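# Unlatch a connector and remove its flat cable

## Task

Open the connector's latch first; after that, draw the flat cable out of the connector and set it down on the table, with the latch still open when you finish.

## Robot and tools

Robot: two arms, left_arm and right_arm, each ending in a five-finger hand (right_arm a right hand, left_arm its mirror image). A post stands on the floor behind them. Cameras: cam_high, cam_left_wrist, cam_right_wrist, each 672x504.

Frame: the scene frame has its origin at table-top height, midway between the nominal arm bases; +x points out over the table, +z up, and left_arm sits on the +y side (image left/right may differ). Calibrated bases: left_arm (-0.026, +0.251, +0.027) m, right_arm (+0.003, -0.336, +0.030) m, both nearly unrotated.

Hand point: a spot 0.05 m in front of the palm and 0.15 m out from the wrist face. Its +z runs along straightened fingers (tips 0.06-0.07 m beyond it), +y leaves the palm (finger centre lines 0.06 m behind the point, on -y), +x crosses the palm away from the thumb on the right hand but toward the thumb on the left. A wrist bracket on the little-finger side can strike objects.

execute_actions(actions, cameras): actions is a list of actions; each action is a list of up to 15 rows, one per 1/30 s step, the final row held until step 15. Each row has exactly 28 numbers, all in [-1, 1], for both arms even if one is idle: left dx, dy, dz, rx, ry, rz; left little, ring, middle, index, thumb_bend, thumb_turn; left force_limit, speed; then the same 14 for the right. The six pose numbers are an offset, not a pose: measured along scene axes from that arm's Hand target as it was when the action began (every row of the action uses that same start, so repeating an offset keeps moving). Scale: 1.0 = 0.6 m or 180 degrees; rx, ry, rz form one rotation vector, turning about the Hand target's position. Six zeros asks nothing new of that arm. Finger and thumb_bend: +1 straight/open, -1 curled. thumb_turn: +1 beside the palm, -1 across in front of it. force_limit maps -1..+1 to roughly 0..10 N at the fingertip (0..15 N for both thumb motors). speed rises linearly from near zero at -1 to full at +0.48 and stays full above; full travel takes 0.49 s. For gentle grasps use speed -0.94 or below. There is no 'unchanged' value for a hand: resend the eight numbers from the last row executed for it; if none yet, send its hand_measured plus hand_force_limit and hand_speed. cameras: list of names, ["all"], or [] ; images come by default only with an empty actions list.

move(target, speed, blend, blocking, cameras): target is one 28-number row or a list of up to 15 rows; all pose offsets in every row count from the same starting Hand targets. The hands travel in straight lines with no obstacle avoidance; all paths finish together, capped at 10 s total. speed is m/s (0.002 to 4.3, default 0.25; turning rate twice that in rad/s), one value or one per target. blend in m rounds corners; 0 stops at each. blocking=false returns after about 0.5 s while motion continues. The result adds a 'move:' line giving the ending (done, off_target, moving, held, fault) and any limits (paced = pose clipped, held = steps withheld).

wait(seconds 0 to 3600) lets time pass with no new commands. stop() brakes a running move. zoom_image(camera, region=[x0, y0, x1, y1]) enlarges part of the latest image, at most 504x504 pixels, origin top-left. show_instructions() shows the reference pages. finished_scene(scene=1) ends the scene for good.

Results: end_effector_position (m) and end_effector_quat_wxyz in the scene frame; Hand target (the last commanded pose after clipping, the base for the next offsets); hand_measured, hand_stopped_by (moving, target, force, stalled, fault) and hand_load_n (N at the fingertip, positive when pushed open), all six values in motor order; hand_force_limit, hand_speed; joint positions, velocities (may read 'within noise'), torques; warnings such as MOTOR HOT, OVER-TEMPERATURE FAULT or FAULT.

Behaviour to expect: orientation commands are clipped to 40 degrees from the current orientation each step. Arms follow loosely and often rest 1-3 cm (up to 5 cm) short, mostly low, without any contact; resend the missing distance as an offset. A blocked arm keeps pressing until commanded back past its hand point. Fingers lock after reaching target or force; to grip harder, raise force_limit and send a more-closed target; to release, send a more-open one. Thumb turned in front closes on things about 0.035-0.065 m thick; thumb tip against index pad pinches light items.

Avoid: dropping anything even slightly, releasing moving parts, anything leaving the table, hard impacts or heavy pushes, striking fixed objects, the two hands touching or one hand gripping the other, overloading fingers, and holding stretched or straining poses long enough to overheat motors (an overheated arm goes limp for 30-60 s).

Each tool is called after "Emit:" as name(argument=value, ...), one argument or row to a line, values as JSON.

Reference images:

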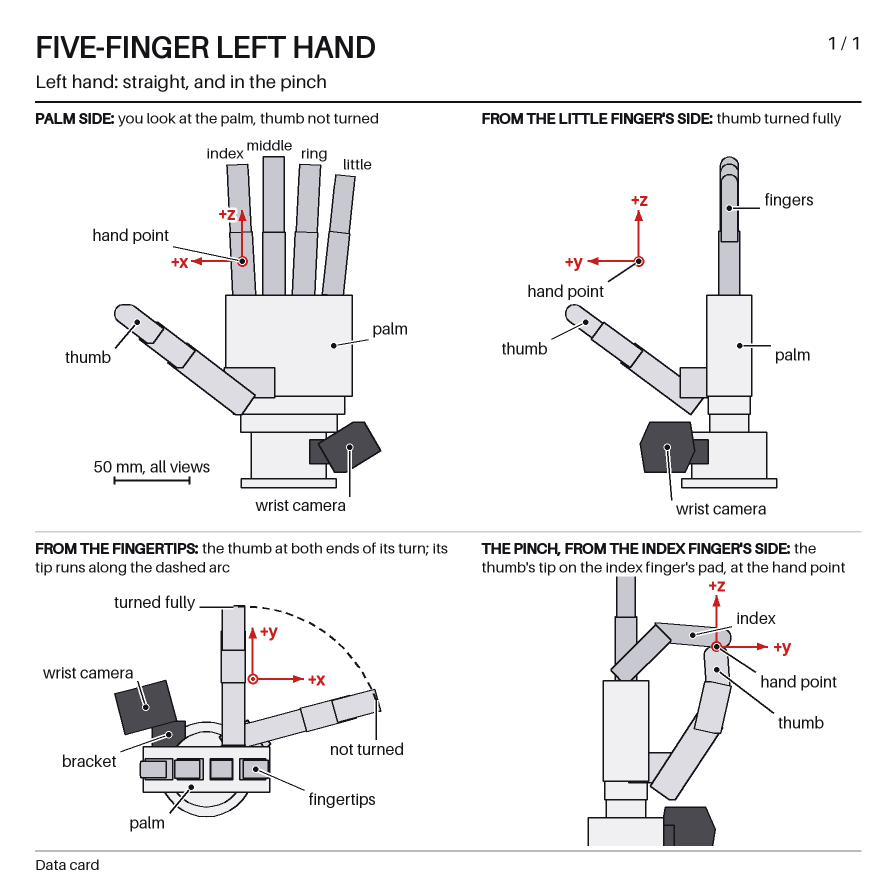

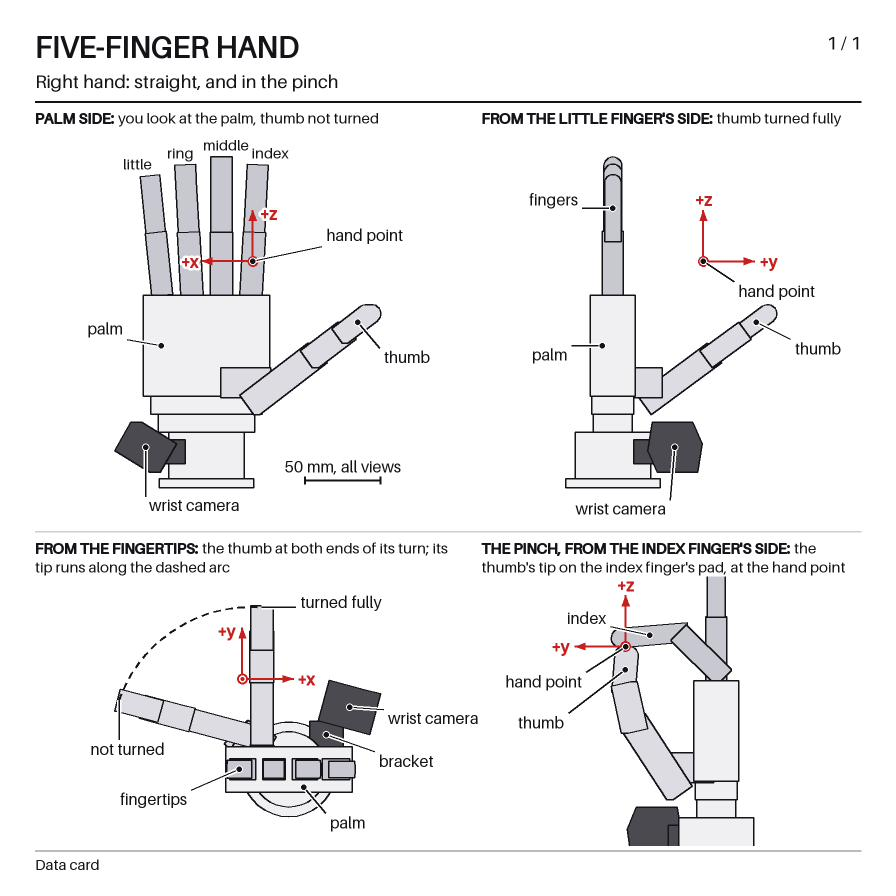

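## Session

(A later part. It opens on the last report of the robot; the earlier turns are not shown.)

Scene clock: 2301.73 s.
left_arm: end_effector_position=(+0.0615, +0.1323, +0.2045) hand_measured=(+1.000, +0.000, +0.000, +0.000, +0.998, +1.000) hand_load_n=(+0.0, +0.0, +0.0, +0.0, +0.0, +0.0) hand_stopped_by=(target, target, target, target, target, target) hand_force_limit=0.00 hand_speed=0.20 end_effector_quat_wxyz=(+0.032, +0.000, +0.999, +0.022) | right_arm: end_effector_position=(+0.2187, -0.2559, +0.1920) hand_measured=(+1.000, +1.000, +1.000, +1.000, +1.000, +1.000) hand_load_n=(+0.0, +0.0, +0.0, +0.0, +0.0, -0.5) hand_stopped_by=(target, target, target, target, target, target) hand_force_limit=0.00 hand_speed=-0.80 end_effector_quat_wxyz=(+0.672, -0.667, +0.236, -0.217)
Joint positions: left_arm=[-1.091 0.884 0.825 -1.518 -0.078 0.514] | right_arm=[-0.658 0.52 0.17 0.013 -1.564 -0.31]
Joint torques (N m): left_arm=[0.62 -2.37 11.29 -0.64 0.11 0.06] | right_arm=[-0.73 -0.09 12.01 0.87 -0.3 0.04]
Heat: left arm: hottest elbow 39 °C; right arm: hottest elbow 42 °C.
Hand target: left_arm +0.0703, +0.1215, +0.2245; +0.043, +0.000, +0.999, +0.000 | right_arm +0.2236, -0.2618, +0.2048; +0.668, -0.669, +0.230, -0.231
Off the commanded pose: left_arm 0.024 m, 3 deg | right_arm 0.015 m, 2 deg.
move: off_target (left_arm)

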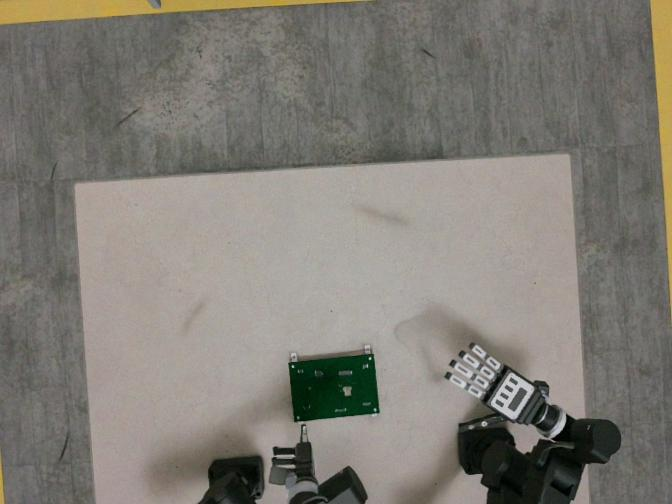

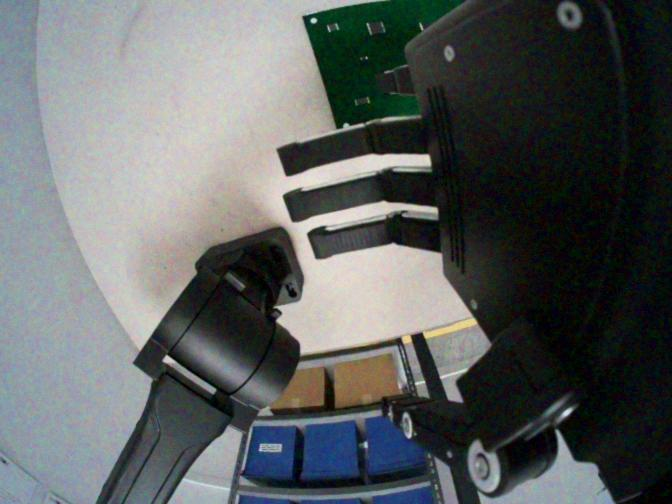

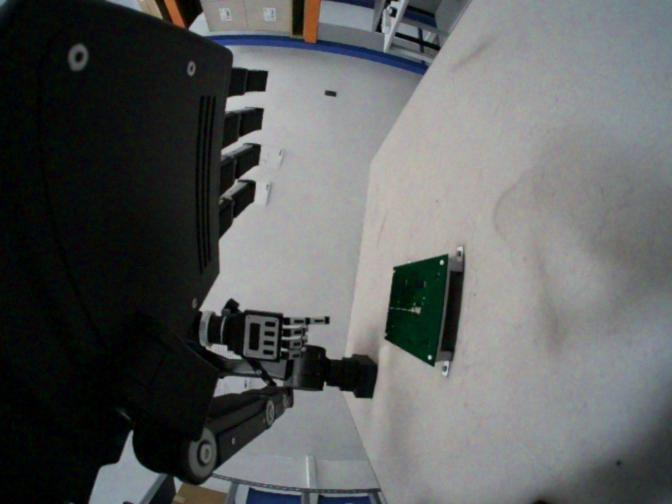

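Emit:
move(
  target=[
    [0.0128,-0.1383,-0.1575,0,0,0,1,0,0,0,1,1,0,0.2,0,0,0,0,0,0,1,1,1,1,1,1,0,-0.8],
    [0.0245,-0.1383,-0.2367,0,0,0,1,0,0,0,1,1,0,0.2,0,0,0,0,0,0,1,1,1,1,1,1,0,-0.8],
    [0.047,-0.1433,-0.2367,0,0,0,1,0,0,0,1,1,0,0.2,0,0,0,0,0,0,1,1,1,1,1,1,0,-0.8],
  ],
  speed=[0.15,0.04,0.03],
  cameras=["cam_left_wrist"],
)

Emit:
zoom_image(
  camera="cam_left_wrist",
  region=[340, 20, 420, 90],
)

Scene clock: 2320.23 s.
left_arm: end_effector_position=(+0.0914, +0.0387, +0.0877) hand_measured=(+1.000, +0.000, +0.000, +0.000, +0.998, +1.000) hand_load_n=(+0.0, +0.0, +0.0, +0.0, +0.0, +0.0) hand_stopped_by=(target, target, target, target, target, target) hand_force_limit=0.00 hand_speed=0.20 end_effector_quat_wxyz=(+0.046, +0.002, +0.999, -0.005) | right_arm: end_effector_position=(+0.2187, -0.2559, +0.1920) hand_measured=(+1.000, +1.000, +1.000, +1.000, +1.000, +1.000) hand_load_n=(+0.0, +0.0, +0.0, +0.0, +0.0, +0.0) hand_stopped_by=(target, target, target, target, target, target) hand_force_limit=0.00 hand_speed=-0.80 end_effector_quat_wxyz=(+0.672, -0.667, +0.236, -0.217)
Joint positions: left_arm=[-1.157 1.231 0.743 -1.034 -0.078 0.454] | right_arm=[-0.658 0.52 0.17 0.013 -1.564 -0.31]
Joint torques (N m): left_arm=[1.08 -3.25 7.23 0.46 0.06 0.13] | right_arm=[-0.56 -0.09 11.93 0.79 -0.31 0.02]
Heat: left arm: hottest elbow 39 °C; right arm: hottest elbow 43 °C.
Hand target: left_arm +0.0985, +0.0355, +0.0826; +0.043, +0.000, +0.999, +0.000 | right_arm +0.2236, -0.2618, +0.2048; +0.668, -0.669, +0.230, -0.231
Off the commanded pose: left_arm 0.009 m, 1 deg | right_arm 0.015 m, 2 deg.
move: done

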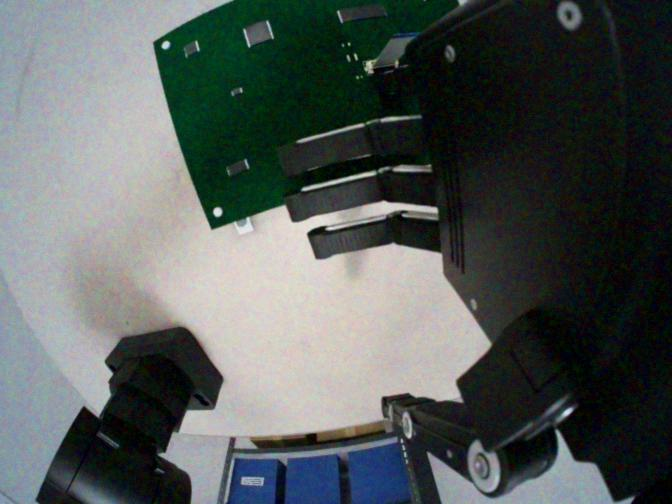

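Scaled by 6.300 from the camera's image (finer frame: 960x720).

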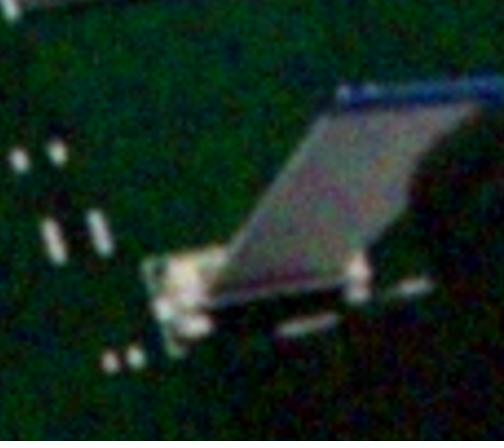

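Emit:
move(
  target=[
    [0.04,-0.003,0.0,0,0,0,1,0,0,0,1,1,0,0.2,0,0,0,0,0,0,1,1,1,1,1,1,0,-0.8],
  ],
  speed=[0.05],
  cameras=["cam_left_wrist"],
)

Emit:
zoom_image(
  camera="cam_left_wrist",
  region=[340, 20, 420, 90],
)

Scene clock: 2324.97 s.
left_arm: end_effector_position=(+0.0962, +0.0389, +0.0897) hand_measured=(+1.000, +0.000, +0.000, +0.000, +0.998, +1.000) hand_load_n=(-3.5, +0.0, +0.5, +0.0, +0.0, +0.0) hand_stopped_by=(target, target, target, target, target, target) hand_force_limit=0.00 hand_speed=0.20 end_effector_quat_wxyz=(+0.027, +0.011, +1.000, -0.007) | right_arm: end_effector_position=(+0.2187, -0.2559, +0.1920) hand_measured=(+1.000, +1.000, +1.000, +1.000, +1.000, +1.000) hand_load_n=(+0.0, -0.5, +0.0, +0.0, +0.0, +0.0) hand_stopped_by=(target, target, target, target, target, target) hand_force_limit=0.00 hand_speed=-0.80 end_effector_quat_wxyz=(+0.672, -0.667, +0.236, -0.217)
Joint positions: left_arm=[-1.123 1.244 0.758 -1.047 -0.04 0.506] | right_arm=[-0.658 0.52 0.17 0.013 -1.564 -0.31]
Joint torques (N m): left_arm=[3.14 -1.9 8.21 1.24 -1.19 0.23] | right_arm=[-0.67 -0.03 12.01 0.83 -0.32 0.03]
Heat: left arm: hottest elbow 38 °C; right arm: hottest elbow 43 °C.
Hand target: left_arm +0.1225, +0.0337, +0.0826; +0.043, +0.000, +0.999, +0.000 | right_arm +0.2236, -0.2618, +0.2048; +0.668, -0.669, +0.230, -0.231
Off the commanded pose: left_arm 0.028 m, 2 deg | right_arm 0.015 m, 2 deg.
move: off_target (left_arm)

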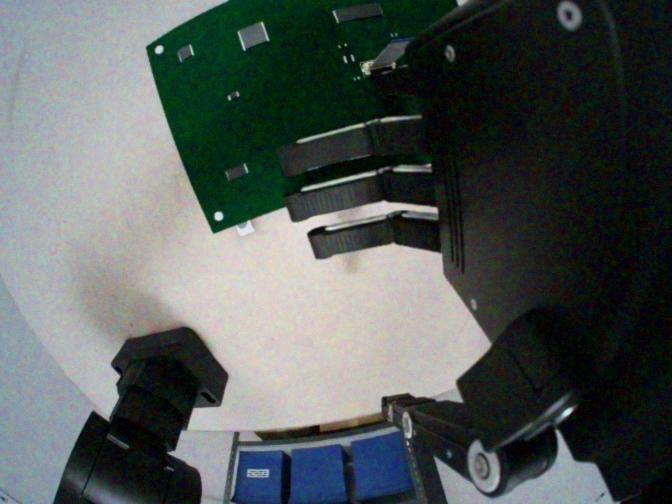

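Scaled by 6.300 from the camera's image (finer frame: 960x720).

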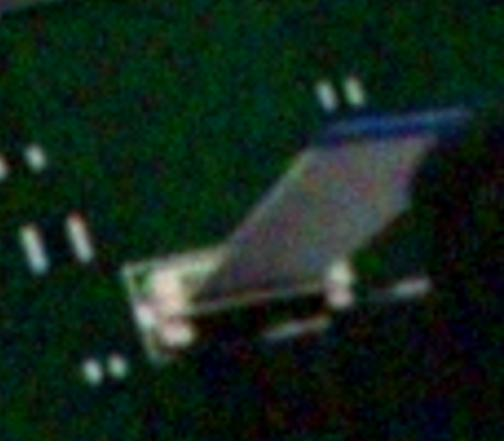

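Emit:
move(
  target=[
    [-0.045,0.006,0.0,0,0,0,1,0,0,0,1,1,0,0.2,0,0,0,0,0,0,1,1,1,1,1,1,0,-0.8],
    [-0.035,0.006,0.0,0,0,0,1,0,0,0,1,1,0,0.2,0,0,0,0,0,0,1,1,1,1,1,1,0,-0.8],
  ],
  speed=[0.05,0.03],
  cameras=["cam_left_wrist"],
)

Emit:
zoom_image(
  camera="cam_left_wrist",
  region=[340, 20, 420, 90],
)

Scene clock: 2335.37 s.
left_arm: end_effector_position=(+0.0935, +0.0373, +0.0898) hand_measured=(+1.000, +0.000, +0.000, +0.000, +0.998, +1.000) hand_load_n=(-1.0, +0.0, +0.0, +0.0, +0.0, +0.0) hand_stopped_by=(target, target, target, target, target, target) hand_force_limit=0.00 hand_speed=0.20 end_effector_quat_wxyz=(+0.036, +0.005, +0.999, -0.003) | right_arm: end_effector_position=(+0.2187, -0.2559, +0.1920) hand_measured=(+1.000, +1.000, +1.000, +1.000, +1.000, +1.000) hand_load_n=(+0.0, +0.0, +0.0, +0.0, +0.0, -0.5) hand_stopped_by=(target, target, target, target, target, target) hand_force_limit=0.00 hand_speed=-0.80 end_effector_quat_wxyz=(+0.672, -0.667, +0.236, -0.217)
Joint positions: left_arm=[-1.144 1.244 0.758 -1.047 -0.063 0.472] | right_arm=[-0.658 0.52 0.17 0.013 -1.564 -0.31]
Joint torques (N m): left_arm=[1.08 -4.78 6.15 1.02 -0.46 0.04] | right_arm=[-0.85 0.03 11.96 0.79 -0.29 0.04]
Heat: left arm: hottest elbow 38 °C; right arm: hottest elbow 43 °C.
Hand target: left_arm +0.1015, +0.0372, +0.0826; +0.043, +0.000, +0.999, +0.000 | right_arm +0.2236, -0.2618, +0.2048; +0.668, -0.669, +0.230, -0.231
Off the commanded pose: left_arm 0.011 m, 1 deg | right_arm 0.015 m, 2 deg.
move: off_target (left_arm)

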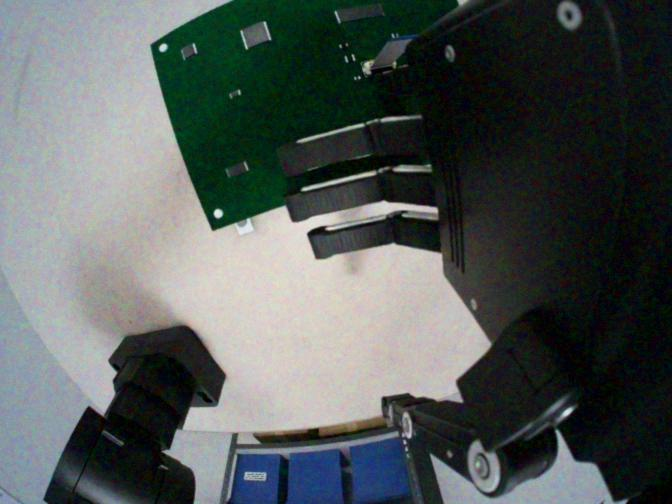

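Scaled by 6.300 from the camera's image (finer frame: 960x720).

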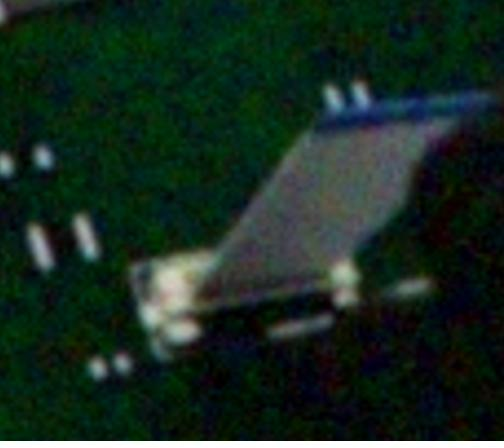

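Emit:
move(
  target=[
    [-0.0275,0.0088,0.0,0,-0.022,0,1,0,0,0,1,1,0,0.2,0,0,0,0,0,0,1,1,1,1,1,1,0,-0.8],
    [-0.005,0.0055,0.0,0,-0.022,0,1,0,0,0,1,1,0,0.2,0,0,0,0,0,0,1,1,1,1,1,1,0,-0.8],
  ],
  speed=[0.05,0.03],
  cameras=["cam_left_wrist"],
)

Emit:
zoom_image(
  camera="cam_left_wrist",
  region=[340, 20, 420, 90],
)

Scene clock: 2341.73 s.
left_arm: end_effector_position=(+0.0906, +0.0412, +0.0850) hand_measured=(+1.000, +0.000, +0.000, +0.000, +0.998, +1.000) hand_load_n=(+0.0, +0.0, +0.0, +0.0, +0.0, +0.0) hand_stopped_by=(target, target, target, target, target, target) hand_force_limit=0.00 hand_speed=0.20 end_effector_quat_wxyz=(+0.074, +0.004, +0.997, +0.002) | right_arm: end_effector_position=(+0.2187, -0.2559, +0.1920) hand_measured=(+1.000, +1.000, +1.000, +1.000, +1.000, +1.000) hand_load_n=(+0.0, +0.0, +0.0, -0.5, +0.0, -0.5) hand_stopped_by=(target, target, target, target, target, target) hand_force_limit=0.00 hand_speed=-0.80 end_effector_quat_wxyz=(+0.672, -0.667, +0.236, -0.217)
Joint positions: left_arm=[-1.194 1.22 0.724 -1.018 -0.137 0.423] | right_arm=[-0.658 0.52 0.17 0.013 -1.564 -0.31]
Joint torques (N m): left_arm=[1.38 -5.3 6.54 0.64 -0.17 0.14] | right_arm=[-0.62 -0.09 11.97 0.83 -0.31 0.03]
Heat: left arm: hottest elbow 37 °C; right arm: hottest elbow 43 °C.
Hand target: left_arm +0.0985, +0.0407, +0.0825; +0.078, +0.000, +0.997, +0.000 | right_arm +0.2236, -0.2618, +0.2048; +0.668, -0.669, +0.230, -0.231
Off the commanded pose: left_arm 0.008 m, 1 deg | right_arm 0.015 m, 2 deg.
move: done

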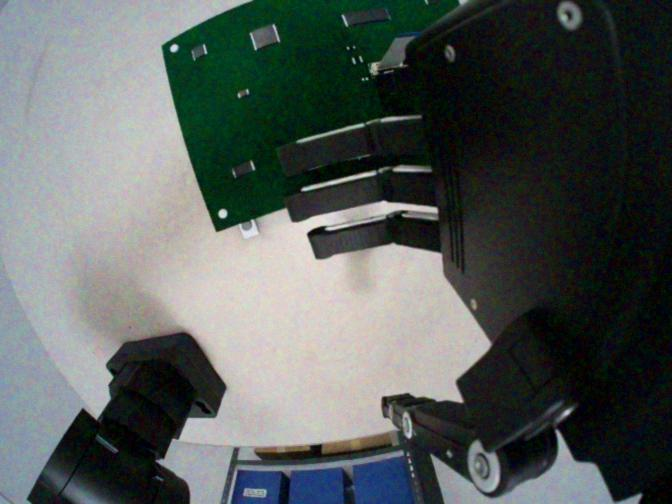

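Scaled by 6.300 from the camera's image (finer frame: 960x720).

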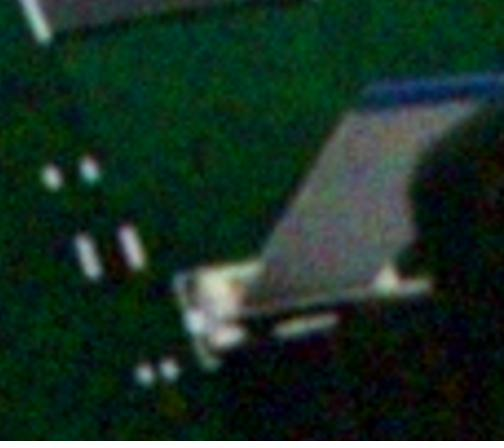

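Emit:
move(
  target=[
    [0.042,-0.010,0.0,0,0,0,1,0,0,0,1,1,0,0.2,0,0,0,0,0,0,1,1,1,1,1,1,0,-0.8],
  ],
  speed=[0.06],
  cameras=["cam_left_wrist"],
)

Emit:
zoom_image(
  camera="cam_left_wrist",
  region=[340, 20, 420, 90],
)

Scene clock: 2347.27 s.
left_arm: end_effector_position=(+0.0950, +0.0421, +0.0861) hand_measured=(+1.000, +0.000, +0.000, +0.000, +0.998, +1.000) hand_load_n=(-3.0, +0.0, +0.0, +0.5, +0.0, +0.0) hand_stopped_by=(target, target, target, target, target, target) hand_force_limit=0.00 hand_speed=0.20 end_effector_quat_wxyz=(+0.057, +0.014, +0.998, -0.004) | right_arm: end_effector_position=(+0.2187, -0.2559, +0.1920) hand_measured=(+1.000, +1.000, +1.000, +1.000, +1.000, +1.000) hand_load_n=(+0.0, +0.0, +0.0, -0.5, +0.0, -0.5) hand_stopped_by=(target, target, target, target, target, target) hand_force_limit=0.00 hand_speed=-0.80 end_effector_quat_wxyz=(+0.672, -0.667, +0.236, -0.217)
Joint positions: left_arm=[-1.16 1.221 0.73 -1.021 -0.099 0.476] | right_arm=[-0.658 0.52 0.17 0.013 -1.564 -0.31]
Joint torques (N m): left_arm=[3.37 -1.96 8.61 1.25 -1.36 0.25] | right_arm=[-0.73 0.09 12.07 0.84 -0.31 0.02]
Heat: left arm: hottest elbow 37 °C; right arm: hottest elbow 43 °C.
Hand target: left_arm +0.1237, +0.0346, +0.0826; +0.078, +0.000, +0.997, +0.000 | right_arm +0.2236, -0.2618, +0.2048; +0.668, -0.669, +0.230, -0.231
Off the commanded pose: left_arm 0.030 m, 3 deg | right_arm 0.015 m, 2 deg.
move: off_target (left_arm)

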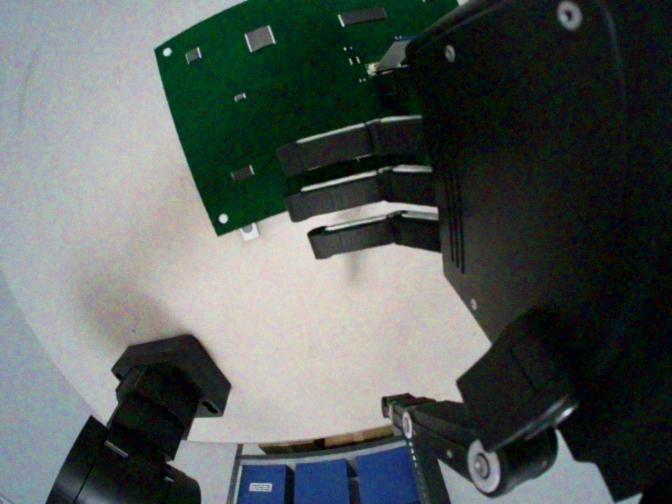

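Scaled by 6.300 from the camera's image (finer frame: 960x720).

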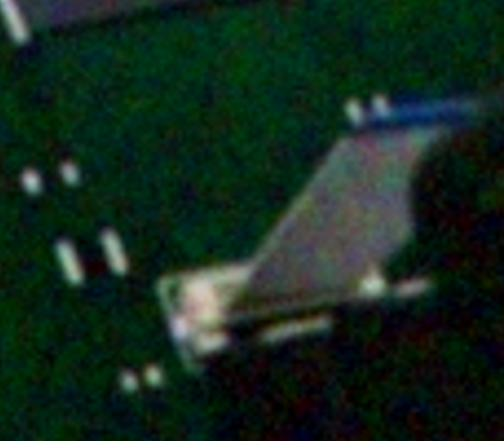

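Emit:
move(
  target=[
    [0.0,-0.01,0.035,0,0,0,1,0,0,0,1,1,0,0.2,0,0,0,0,0,0,1,1,1,1,1,1,0,-0.8],
    [-0.025,-0.012,0.07,0,0,0,1,0,0,0,1,1,0,0.2,0,0,0,0,0,0,1,1,1,1,1,1,0,-0.8],
  ],
  speed=[0.1,0.1],
  blend=[0.01,0],
  cameras=["cam_left_wrist"],
)

Emit:
zoom_image(
  camera="cam_left_wrist",
  region=[340, 0, 440, 90],
)

Scene clock: 2355.17 s.
left_arm: end_effector_position=(+0.1004, +0.0467, +0.1051) hand_measured=(+1.000, +0.000, +0.000, +0.000, +0.998, +1.000) hand_load_n=(+0.5, +0.0, +0.5, +0.0, +0.0, +0.0) hand_stopped_by=(target, target, target, target, target, target) hand_force_limit=0.00 hand_speed=0.20 end_effector_quat_wxyz=(+0.064, +0.007, +0.998, +0.025) | right_arm: end_effector_position=(+0.2187, -0.2559, +0.1920) hand_measured=(+1.000, +1.000, +1.000, +1.000, +1.000, +1.000) hand_load_n=(+0.0, +0.0, +0.0, +0.0, +0.0, -0.5) hand_stopped_by=(target, target, target, target, target, target) hand_force_limit=0.00 hand_speed=-0.80 end_effector_quat_wxyz=(+0.672, -0.667, +0.236, -0.217)
Joint positions: left_arm=[-1.159 1.23 0.783 -1.112 -0.138 0.461] | right_arm=[-0.658 0.52 0.17 0.013 -1.564 -0.31]
Joint torques (N m): left_arm=[-0.26 -7.71 10.21 -0.57 -0.06 -0.14] | right_arm=[-0.56 0.15 11.95 0.87 -0.32 0.03]
Heat: left arm: hottest elbow 37 °C; right arm: hottest elbow 43 °C.
Hand target: left_arm +0.1087, +0.0274, +0.1246; +0.078, +0.000, +0.997, +0.000 | right_arm +0.2236, -0.2618, +0.2048; +0.668, -0.669, +0.230, -0.231
Off the commanded pose: left_arm 0.029 m, 3 deg | right_arm 0.015 m, 2 deg.
move: off_target (left_arm)

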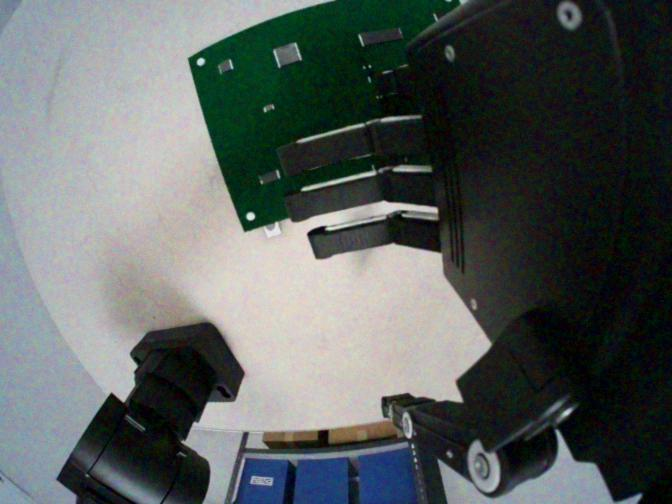

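Scaled by 5.040 from the camera's image (finer frame: 960x720).

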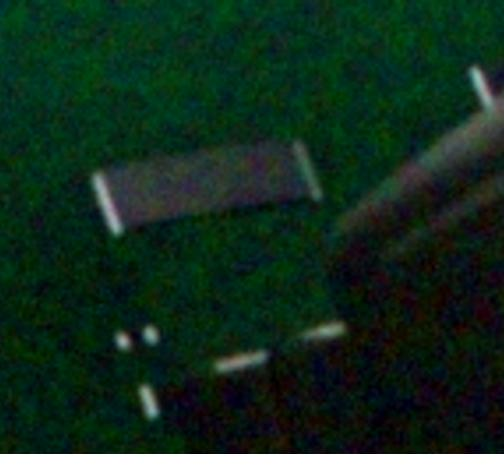

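Emit:
move(
  target=[
    [-0.09,0.0,0.0,0,0,0,1,0,0,0,1,1,0,0.2,0,0,0,0,0,0,1,1,1,1,1,1,0,-0.8],
    [-0.09,0.0,0.05,0,0,0,1,0,0,0,1,1,0,0.2,0,0,0,0,0,0,1,1,1,1,1,1,0,-0.8],
  ],
  speed=[0.1,0.1],
  blend=[0.01,0],
  cameras=["cam_left_wrist","cam_high"],
)

Emit:
zoom_image(
  camera="cam_left_wrist",
  region=[360, 0, 440, 70],
)

Emit:
zoom_image(
  camera="cam_high",
  region=[325, 370, 375, 410],
)

Scene clock: 2361.27 s.
left_arm: end_effector_position=(+0.0517, +0.0469, +0.1347) hand_measured=(+1.000, +0.000, +0.000, +0.000, +0.998, +1.000) hand_load_n=(+0.0, +0.0, +0.0, +0.0, +0.0, +0.0) hand_stopped_by=(target, target, target, target, target, target) hand_force_limit=0.00 hand_speed=0.20 end_effector_quat_wxyz=(+0.068, +0.003, +0.997, +0.027) | right_arm: end_effector_position=(+0.2187, -0.2559, +0.1920) hand_measured=(+1.000, +1.000, +1.000, +1.000, +1.000, +1.000) hand_load_n=(+0.0, +0.0, +0.0, +0.0, +0.0, +0.0) hand_stopped_by=(target, target, target, target, target, target) hand_force_limit=0.00 hand_speed=-0.80 end_effector_quat_wxyz=(+0.672, -0.667, +0.236, -0.217)
Joint positions: left_arm=[-1.316 1.149 0.802 -1.237 -0.147 0.294] | right_arm=[-0.658 0.52 0.17 0.013 -1.564 -0.31]
Joint torques (N m): left_arm=[-0.79 -6.83 10.58 -0.75 -0.08 -0.14] | right_arm=[-0.38 -0.09 11.96 0.81 -0.31 0.03]
Heat: left arm: hottest elbow 38 °C; right arm: hottest elbow 43 °C.
Hand target: left_arm +0.0547, +0.0274, +0.1545; +0.078, +0.000, +0.997, +0.000 | right_arm +0.2236, -0.2618, +0.2048; +0.668, -0.669, +0.230, -0.231
Off the commanded pose: left_arm 0.028 m, 3 deg | right_arm 0.015 m, 2 deg.
move: off_target (left_arm)
Images, in order (width x height): cam_high 672x504, cam_left_wrist 672x504.

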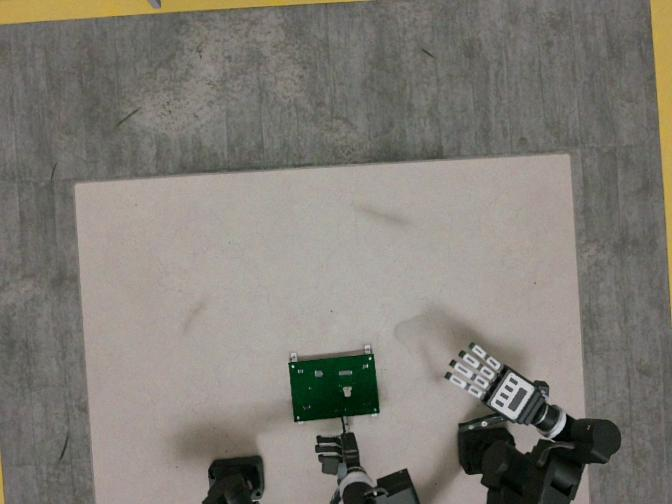

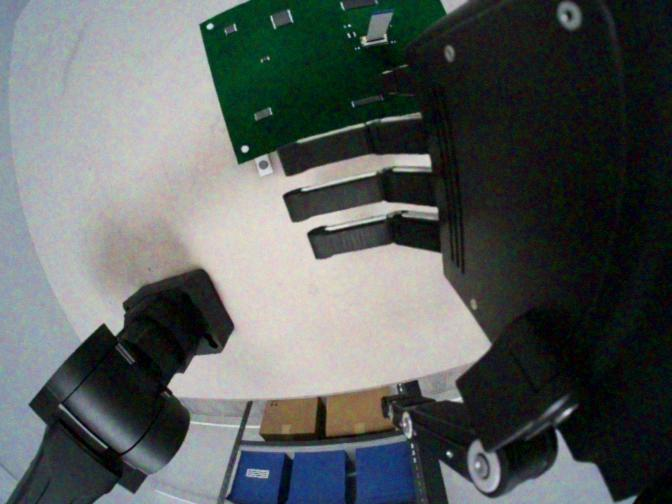

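Scaled by 6.300 from the camera's image (finer frame: 960x720).

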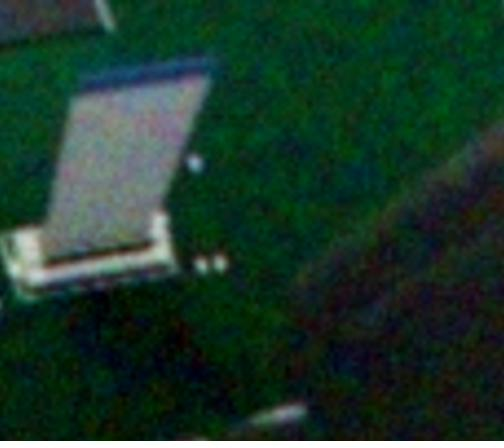

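Scaled by 10.080 from the camera's image (finer frame: 960x720).

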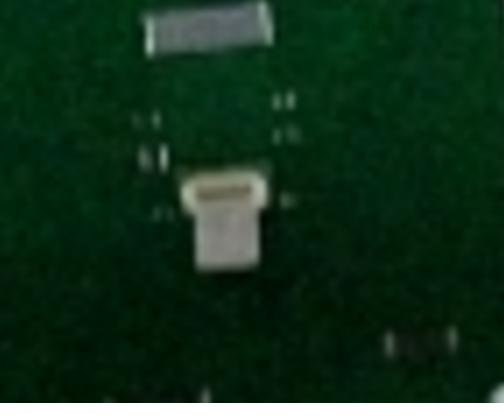

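Emit:
zoom_image(
  camera="cam_left_wrist",
  region=[355, 0, 405, 50],
)

Scaled by 10.080 from the camera's image (finer frame: 960x720).

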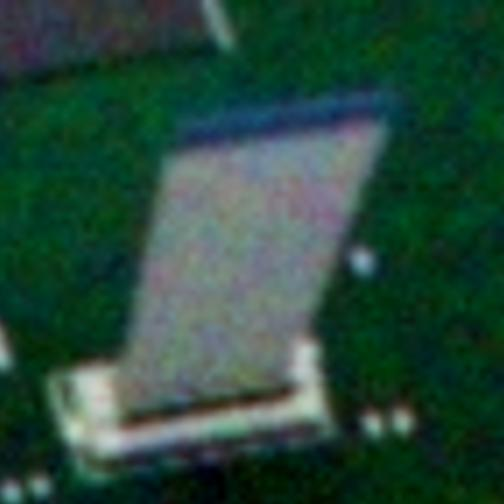

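Emit:
move(
  target=[
    [0.1588,-0.0457,0.0758,0,0,0,1,0,0,0,1,1,0,0.2,0,0,0,0,0,0,1,1,1,1,1,1,0,-0.8],
    [0.1588,-0.0457,0.0758,-0.4059,-0.3545,0.3344,1,1,1,1,1,1,0,0.2,0,0,0,0,0,0,1,1,1,1,1,1,0,-0.8],
    [0.2188,-0.0123,-0.0575,-0.4059,-0.3545,0.3344,1,1,1,1,1,1,0,0.2,0,0,0,0,0,0,1,1,1,1,1,1,0,-0.8],
    [0.2188,-0.0123,-0.1575,-0.4059,-0.3545,0.3344,1,1,1,1,1,1,0,0.2,0,0,0,0,0,0,1,1,1,1,1,1,0,-0.8],
  ],
  speed=[0.2,0.4,0.2,0.08],
  cameras=["cam_left_wrist"],
)

Scene clock: 2421.97 s.
left_arm: end_effector_position=(+0.1829, +0.0161, +0.0620) hand_measured=(+1.000, +1.000, +1.000, +1.000, +0.998, +1.000) hand_load_n=(+0.0, +0.0, +0.0, +0.0, +0.0, -0.5) hand_stopped_by=(target, target, target, target, target, target) hand_force_limit=0.00 hand_speed=0.20 end_effector_quat_wxyz=(+0.523, -0.506, +0.497, -0.473) | right_arm: end_effector_position=(+0.2187, -0.2559, +0.1920) hand_measured=(+1.000, +1.000, +1.000, +1.000, +1.000, +1.000) hand_load_n=(+0.0, +0.0, +0.0, +0.0, +0.0, +0.0) hand_stopped_by=(target, target, target, target, target, target) hand_force_limit=0.00 hand_speed=-0.80 end_effector_quat_wxyz=(+0.672, -0.667, +0.236, -0.217)
Joint positions: left_arm=[-1.541 1.437 0.244 0.185 -1.563 -0.969] | right_arm=[-0.658 0.52 0.17 0.013 -1.564 -0.31]
Joint torques (N m): left_arm=[0.38 -4.07 2.51 1.11 -0.62 -0.13] | right_arm=[-0.62 0.03 11.95 0.85 -0.3 0.01]
Heat: left arm: hottest elbow 38 °C; right arm: hottest elbow 44 °C.
Hand target: left_arm +0.1859, +0.0201, +0.0600; +0.510, -0.483, +0.505, -0.501 | right_arm +0.2236, -0.2618, +0.2048; +0.668, -0.669, +0.230, -0.231
Off the commanded pose: left_arm 0.005 m, 5 deg | right_arm 0.015 m, 2 deg.
move: off_target (left_arm); target 2's new numbers were sent with left_arm's hand 0.004 m and 3 deg from that target

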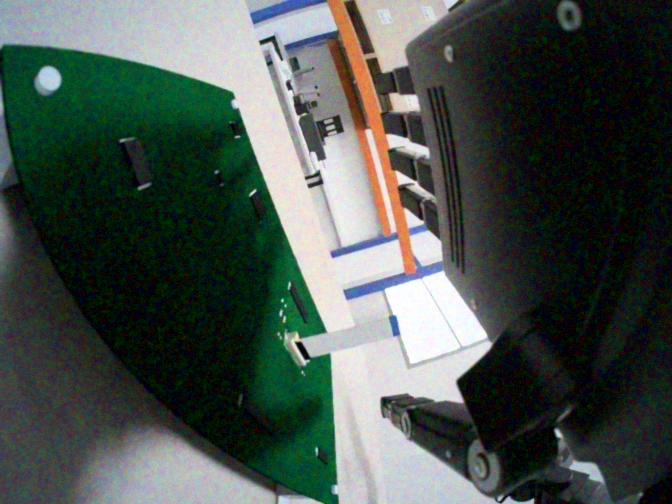

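Emit:
zoom_image(
  camera="cam_left_wrist",
  region=[270, 315, 330, 375],
)

Scaled by 8.400 from the camera's image (finer frame: 960x720).

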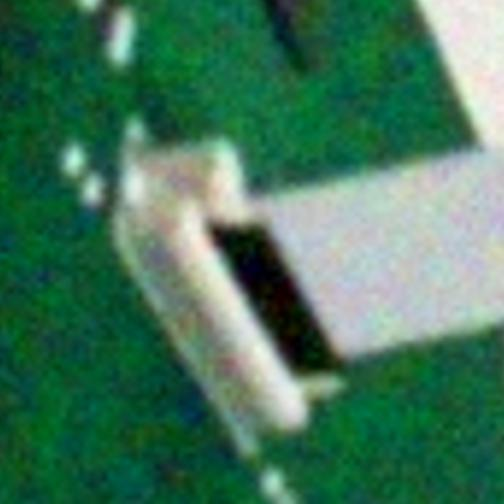

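Emit:
move(
  target=[
    [0,0,0.15,0,0,0,1,1,1,1,1,1,0,0.2,0,0,0,0,0,0,1,1,1,1,1,1,0,-0.8],
    [-0.0348,-0.0668,0.15,0,0,0,1,1,1,1,0,1,0,0.2,0,0,0,0,0,0,1,1,1,1,1,1,0,-0.8],
    [-0.0348,-0.0668,0.15,0,0,0,1,1,1,1,0,-0.8,0,0.2,0,0,0,0,0,0,1,1,1,1,1,1,0,-0.8],
  ],
  speed=[0.15,0.1,0.1],
  cameras=["cam_left_wrist"],
)

Scene clock: 2446.43 s.
left_arm: end_effector_position=(+0.1664, +0.0009, +0.1352) hand_measured=(+1.000, +1.000, +1.000, +1.000, +0.000, -0.800) hand_load_n=(+0.0, +0.0, +0.0, +0.0, +0.0, +0.0) hand_stopped_by=(target, target, target, target, target, target) hand_force_limit=0.00 hand_speed=0.20 end_effector_quat_wxyz=(+0.522, -0.477, +0.521, -0.479) | right_arm: end_effector_position=(+0.2187, -0.2559, +0.1920) hand_measured=(+1.000, +1.000, +1.000, +1.000, +1.000, +1.000) hand_load_n=(+0.0, +0.0, +0.0, +0.0, +0.0, -0.5) hand_stopped_by=(target, target, target, target, target, target) hand_force_limit=0.00 hand_speed=-0.80 end_effector_quat_wxyz=(+0.672, -0.667, +0.236, -0.217)
Joint positions: left_arm=[-1.613 1.116 0.237 0.361 -1.578 -0.431] | right_arm=[-0.658 0.52 0.17 0.013 -1.564 -0.31]
Joint torques (N m): left_arm=[-0.62 -2.2 8.49 1.02 -0.35 -0.13] | right_arm=[-0.5 0.09 12.01 0.83 -0.3 0.03]
Heat: left arm: hottest elbow 37 °C; right arm: hottest elbow 44 °C.
Hand target: left_arm +0.1651, -0.0199, +0.1500; +0.510, -0.483, +0.505, -0.501 | right_arm +0.2236, -0.2618, +0.2048; +0.668, -0.669, +0.230, -0.231
Off the commanded pose: left_arm 0.026 m, 3 deg | right_arm 0.015 m, 2 deg.
joint sent to its limit (left arm) — joint 5 (wrist yaw), lower limit. The joint targets still meet the commanded pose.
move: off_target (left_arm); target 2's new numbers were sent with left_arm's hand 0.026 m and 4 deg from that target; target 3's new numbers were sent with left_arm's hand 0.026 m and 3 deg from that target

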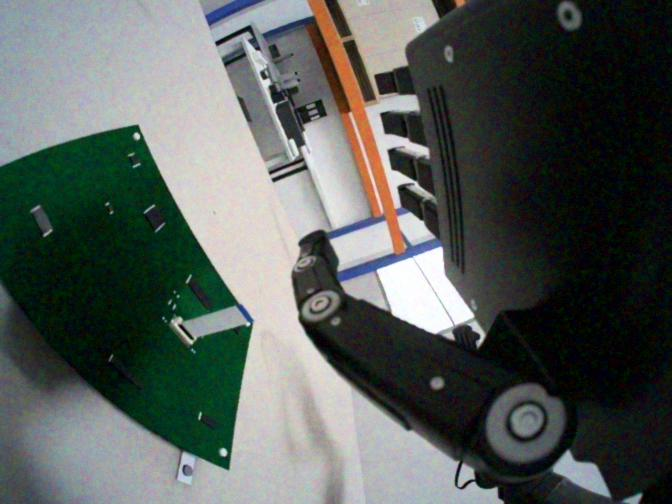

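Emit:
move(
  target=[0,-0.005,-0.075,0,0,0,1,1,1,1,0,-0.8,0,0.2,0,0,0,0,0,0,1,1,1,1,1,1,0,-0.8],
  speed=0.1,
  cameras=["cam_left_wrist"],
)

Scene clock: 2453.47 s.
left_arm: end_effector_position=(+0.1664, -0.0065, +0.0967) hand_measured=(+1.000, +1.000, +1.000, +1.000, +0.000, -0.800) hand_load_n=(+0.0, +0.0, +0.0, +0.0, +0.0, +0.0) hand_stopped_by=(target, target, target, target, target, target) hand_force_limit=0.00 hand_speed=0.20 end_effector_quat_wxyz=(+0.520, -0.479, +0.518, -0.482) | right_arm: end_effector_position=(+0.2187, -0.2559, +0.1920) hand_measured=(+1.000, +1.000, +1.000, +1.000, +1.000, +1.000) hand_load_n=(+0.0, +0.0, +0.0, +0.0, +0.0, +0.0) hand_stopped_by=(target, target, target, target, target, target) hand_force_limit=0.00 hand_speed=-0.80 end_effector_quat_wxyz=(+0.672, -0.667, +0.236, -0.217)
Joint positions: left_arm=[-1.613 1.323 0.237 0.425 -1.578 -0.584] | right_arm=[-0.658 0.52 0.17 0.013 -1.564 -0.31]
Joint torques (N m): left_arm=[-0.56 -3.84 6.12 1.05 -0.42 -0.14] | right_arm=[-0.79 -0.09 12.01 0.84 -0.3 0.04]
Heat: left arm: hottest elbow 37 °C; right arm: hottest elbow 44 °C.
Hand target: left_arm +0.1651, -0.0229, +0.1049; +0.510, -0.483, +0.505, -0.501 | right_arm +0.2236, -0.2618, +0.2048; +0.668, -0.669, +0.230, -0.231
Off the commanded pose: left_arm 0.018 m, 3 deg | right_arm 0.015 m, 2 deg.
joint sent to its limit (left arm) — joint 5 (wrist yaw), lower limit. The joint targets still meet the commanded pose.
move: off_target (left_arm)

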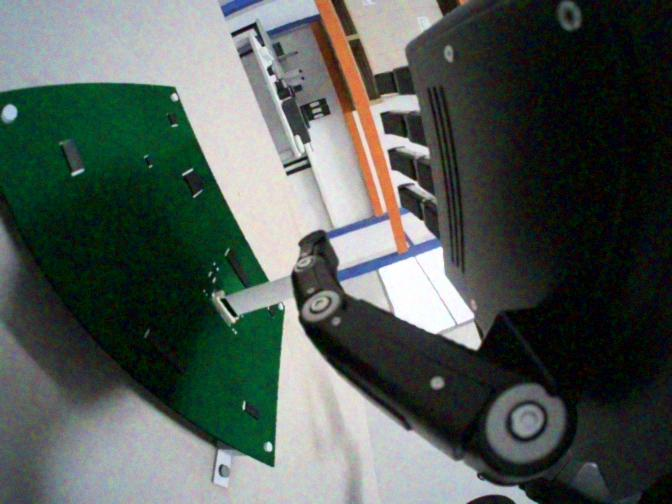

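Emit:
move(
  target=[-0.01,-0.022,0.0,0,0,0,1,1,1,1,0,-0.8,0,0.2,0,0,0,0,0,0,1,1,1,1,1,1,0,-0.8],
  speed=0.1,
  cameras=["cam_left_wrist","cam_high"],
)

Emit:
zoom_image(
  camera="cam_left_wrist",
  region=[200, 210, 360, 350],
)

Emit:
zoom_image(
  camera="cam_high",
  region=[310, 360, 390, 430],
)

Scene clock: 2459.90 s.
left_arm: end_effector_position=(+0.1621, -0.0176, +0.0973) hand_measured=(+1.000, +1.000, +1.000, +1.000, +0.000, -0.800) hand_load_n=(+0.0, +0.0, +0.0, +0.0, +0.0, +0.0) hand_stopped_by=(target, target, target, target, target, target) hand_force_limit=0.00 hand_speed=0.20 end_effector_quat_wxyz=(+0.516, -0.475, +0.522, -0.486) | right_arm: end_effector_position=(+0.2187, -0.2559, +0.1920) hand_measured=(+1.000, +1.000, +1.000, +1.000, +1.000, +1.000) hand_load_n=(+0.0, +0.0, +0.0, -0.5, +0.0, +0.0) hand_stopped_by=(target, target, target, target, target, target) hand_force_limit=0.00 hand_speed=-0.80 end_effector_quat_wxyz=(+0.672, -0.667, +0.236, -0.217)
Joint positions: left_arm=[-1.629 1.344 0.258 0.425 -1.579 -0.585] | right_arm=[-0.658 0.52 0.17 0.013 -1.564 -0.31]
Joint torques (N m): left_arm=[-0.79 -3.72 6.38 1.17 -0.42 -0.13] | right_arm=[-0.62 0.09 11.93 0.83 -0.31 0.02]
Heat: left arm: hottest elbow 37 °C; right arm: hottest elbow 44 °C.
Hand target: left_arm +0.1591, -0.0361, +0.1050; +0.510, -0.483, +0.505, -0.501 | right_arm +0.2236, -0.2618, +0.2048; +0.668, -0.669, +0.230, -0.231
Off the commanded pose: left_arm 0.020 m, 3 deg | right_arm 0.015 m, 2 deg.
joint sent to its limit (left arm) — joint 5 (wrist yaw), lower limit. The joint targets still meet the commanded pose.
move: off_target (left_arm)
Images, in order (width x height): cam_high 672x504, cam_left_wrist 672x504.

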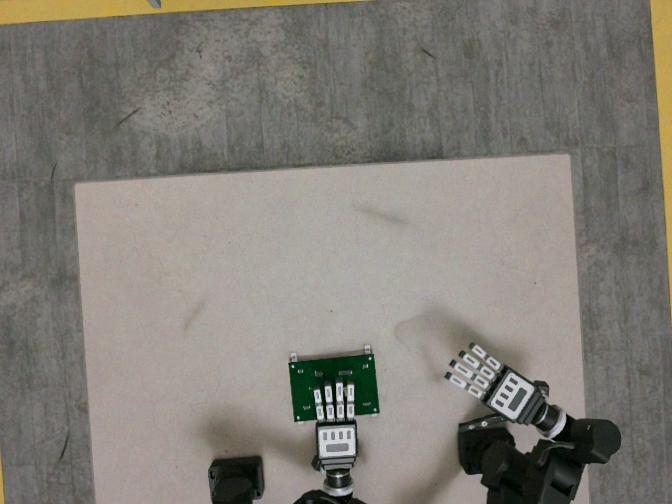

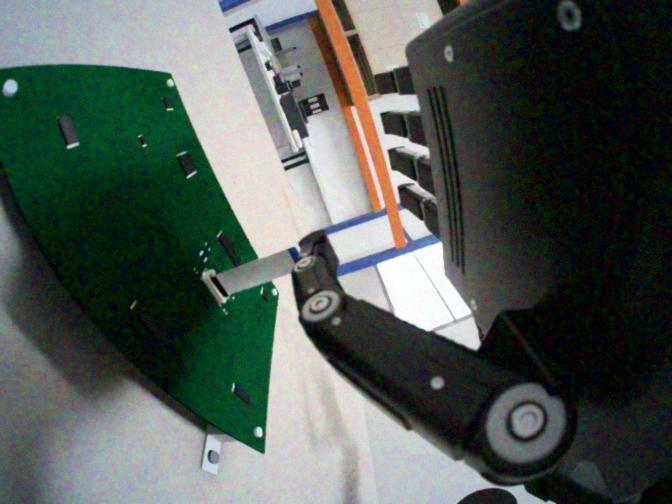

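Scaled by 3.150 from the camera's image (finer frame: 960x720).

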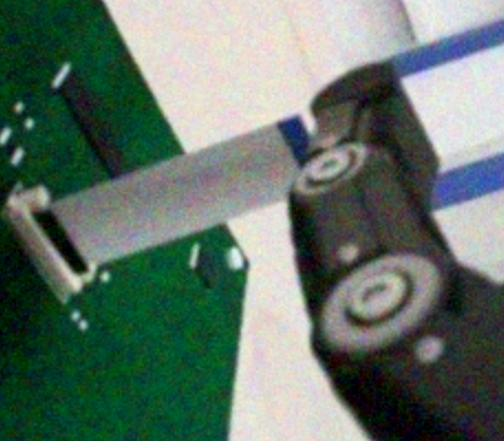

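Scaled by 6.300 from the camera's image (finer frame: 960x720).

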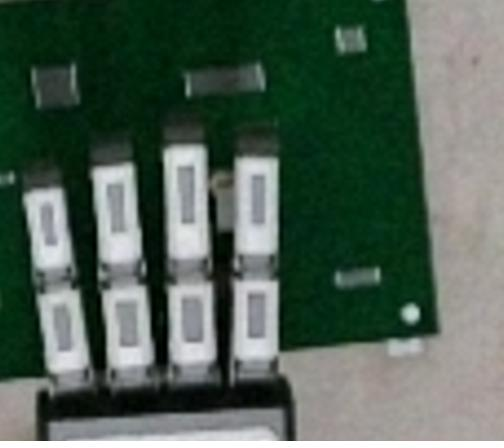

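Emit:
move(
  target=[
    [-0.0185,0.03,0.02,0,0,0,1,1,1,1,0,-0.8,0,0.2,0,0,0,0,0,0,1,1,1,1,1,1,0,-0.8],
    [-0.0185,0.03,-0.0417,0,0,0,1,1,1,1,0,-0.8,0,0.2,0,0,0,0,0,0,1,1,1,1,1,1,0,-0.8],
  ],
  speed=[0.1,0.06],
  cameras=["cam_left_wrist","cam_high"],
)

Emit:
zoom_image(
  camera="cam_left_wrist",
  region=[200, 210, 360, 350],
)

Emit:
zoom_image(
  camera="cam_high",
  region=[310, 360, 390, 430],
)

Scene clock: 2482.67 s.
left_arm: end_effector_position=(+0.1514, -0.0178, +0.0814) hand_measured=(+1.000, +1.000, +1.000, +1.000, +0.000, -0.800) hand_load_n=(+0.0, +0.0, +0.0, +0.0, +0.0, +0.0) hand_stopped_by=(target, target, target, target, target, target) hand_force_limit=0.00 hand_speed=0.20 end_effector_quat_wxyz=(+0.498, -0.472, +0.524, -0.505) | right_arm: end_effector_position=(+0.2187, -0.2559, +0.1920) hand_measured=(+1.000, +1.000, +1.000, +1.000, +1.000, +1.000) hand_load_n=(+0.0, +0.0, -0.5, +0.0, +0.0, +0.0) hand_stopped_by=(target, target, target, target, target, target) hand_force_limit=0.00 hand_speed=-0.80 end_effector_quat_wxyz=(+0.672, -0.667, +0.236, -0.217)
Joint positions: left_arm=[-1.67 1.406 0.231 0.467 -1.579 -0.662] | right_arm=[-0.658 0.52 0.17 0.013 -1.564 -0.31]
Joint torques (N m): left_arm=[-0.73 -4.07 2.86 1.4 -0.45 -0.13] | right_arm=[-0.62 0.09 11.96 0.87 -0.31 0.03]
Heat: left arm: hottest elbow 35 °C; right arm: hottest elbow 44 °C.
Hand target: left_arm +0.1479, -0.0182, +0.0800; +0.510, -0.483, +0.505, -0.501 | right_arm +0.2236, -0.2618, +0.2048; +0.668, -0.669, +0.230, -0.231
Off the commanded pose: left_arm 0.004 m, 3 deg | right_arm 0.015 m, 2 deg.
joint sent to its limit (left arm) — joint 5 (wrist yaw), lower limit. The joint targets are off in orientation, not in position.
move: off_target (left_arm)
Images, in order (width x height): cam_high 672x504, cam_left_wrist 672x504.

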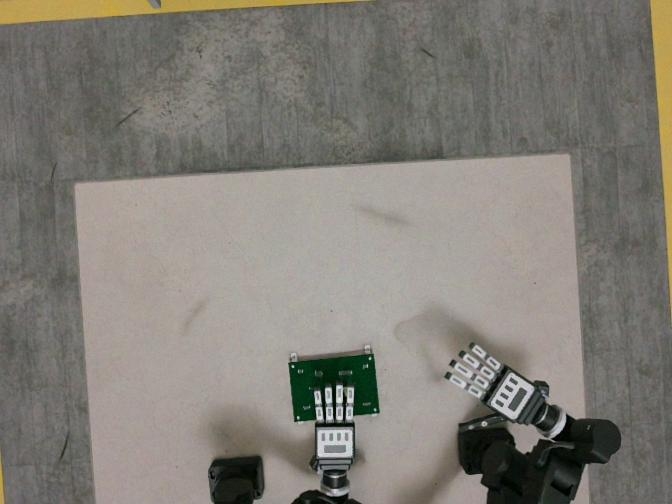

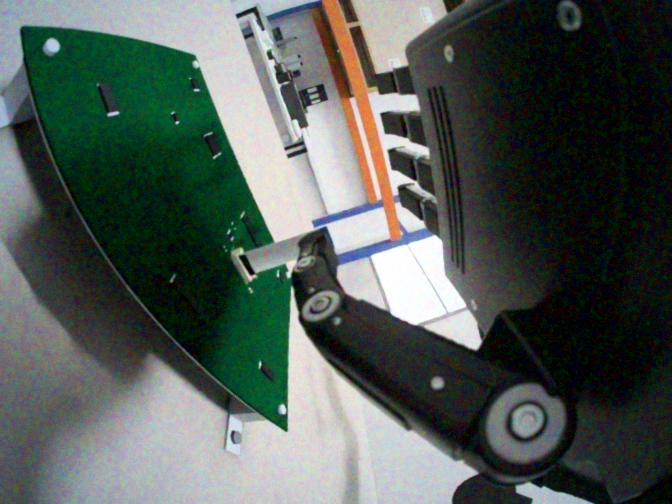

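Scaled by 3.150 from the camera's image (finer frame: 960x720).

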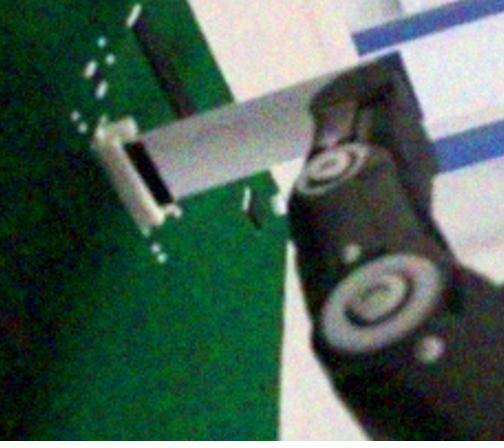

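Scaled by 6.300 from the camera's image (finer frame: 960x720).

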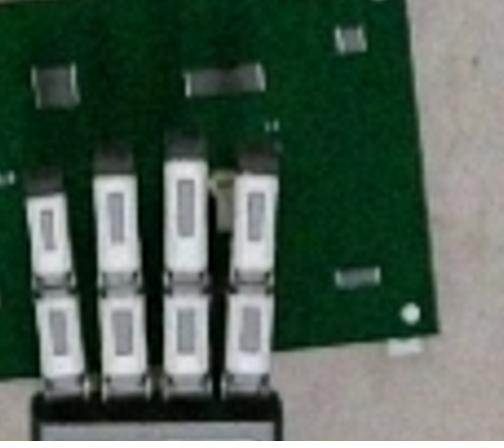

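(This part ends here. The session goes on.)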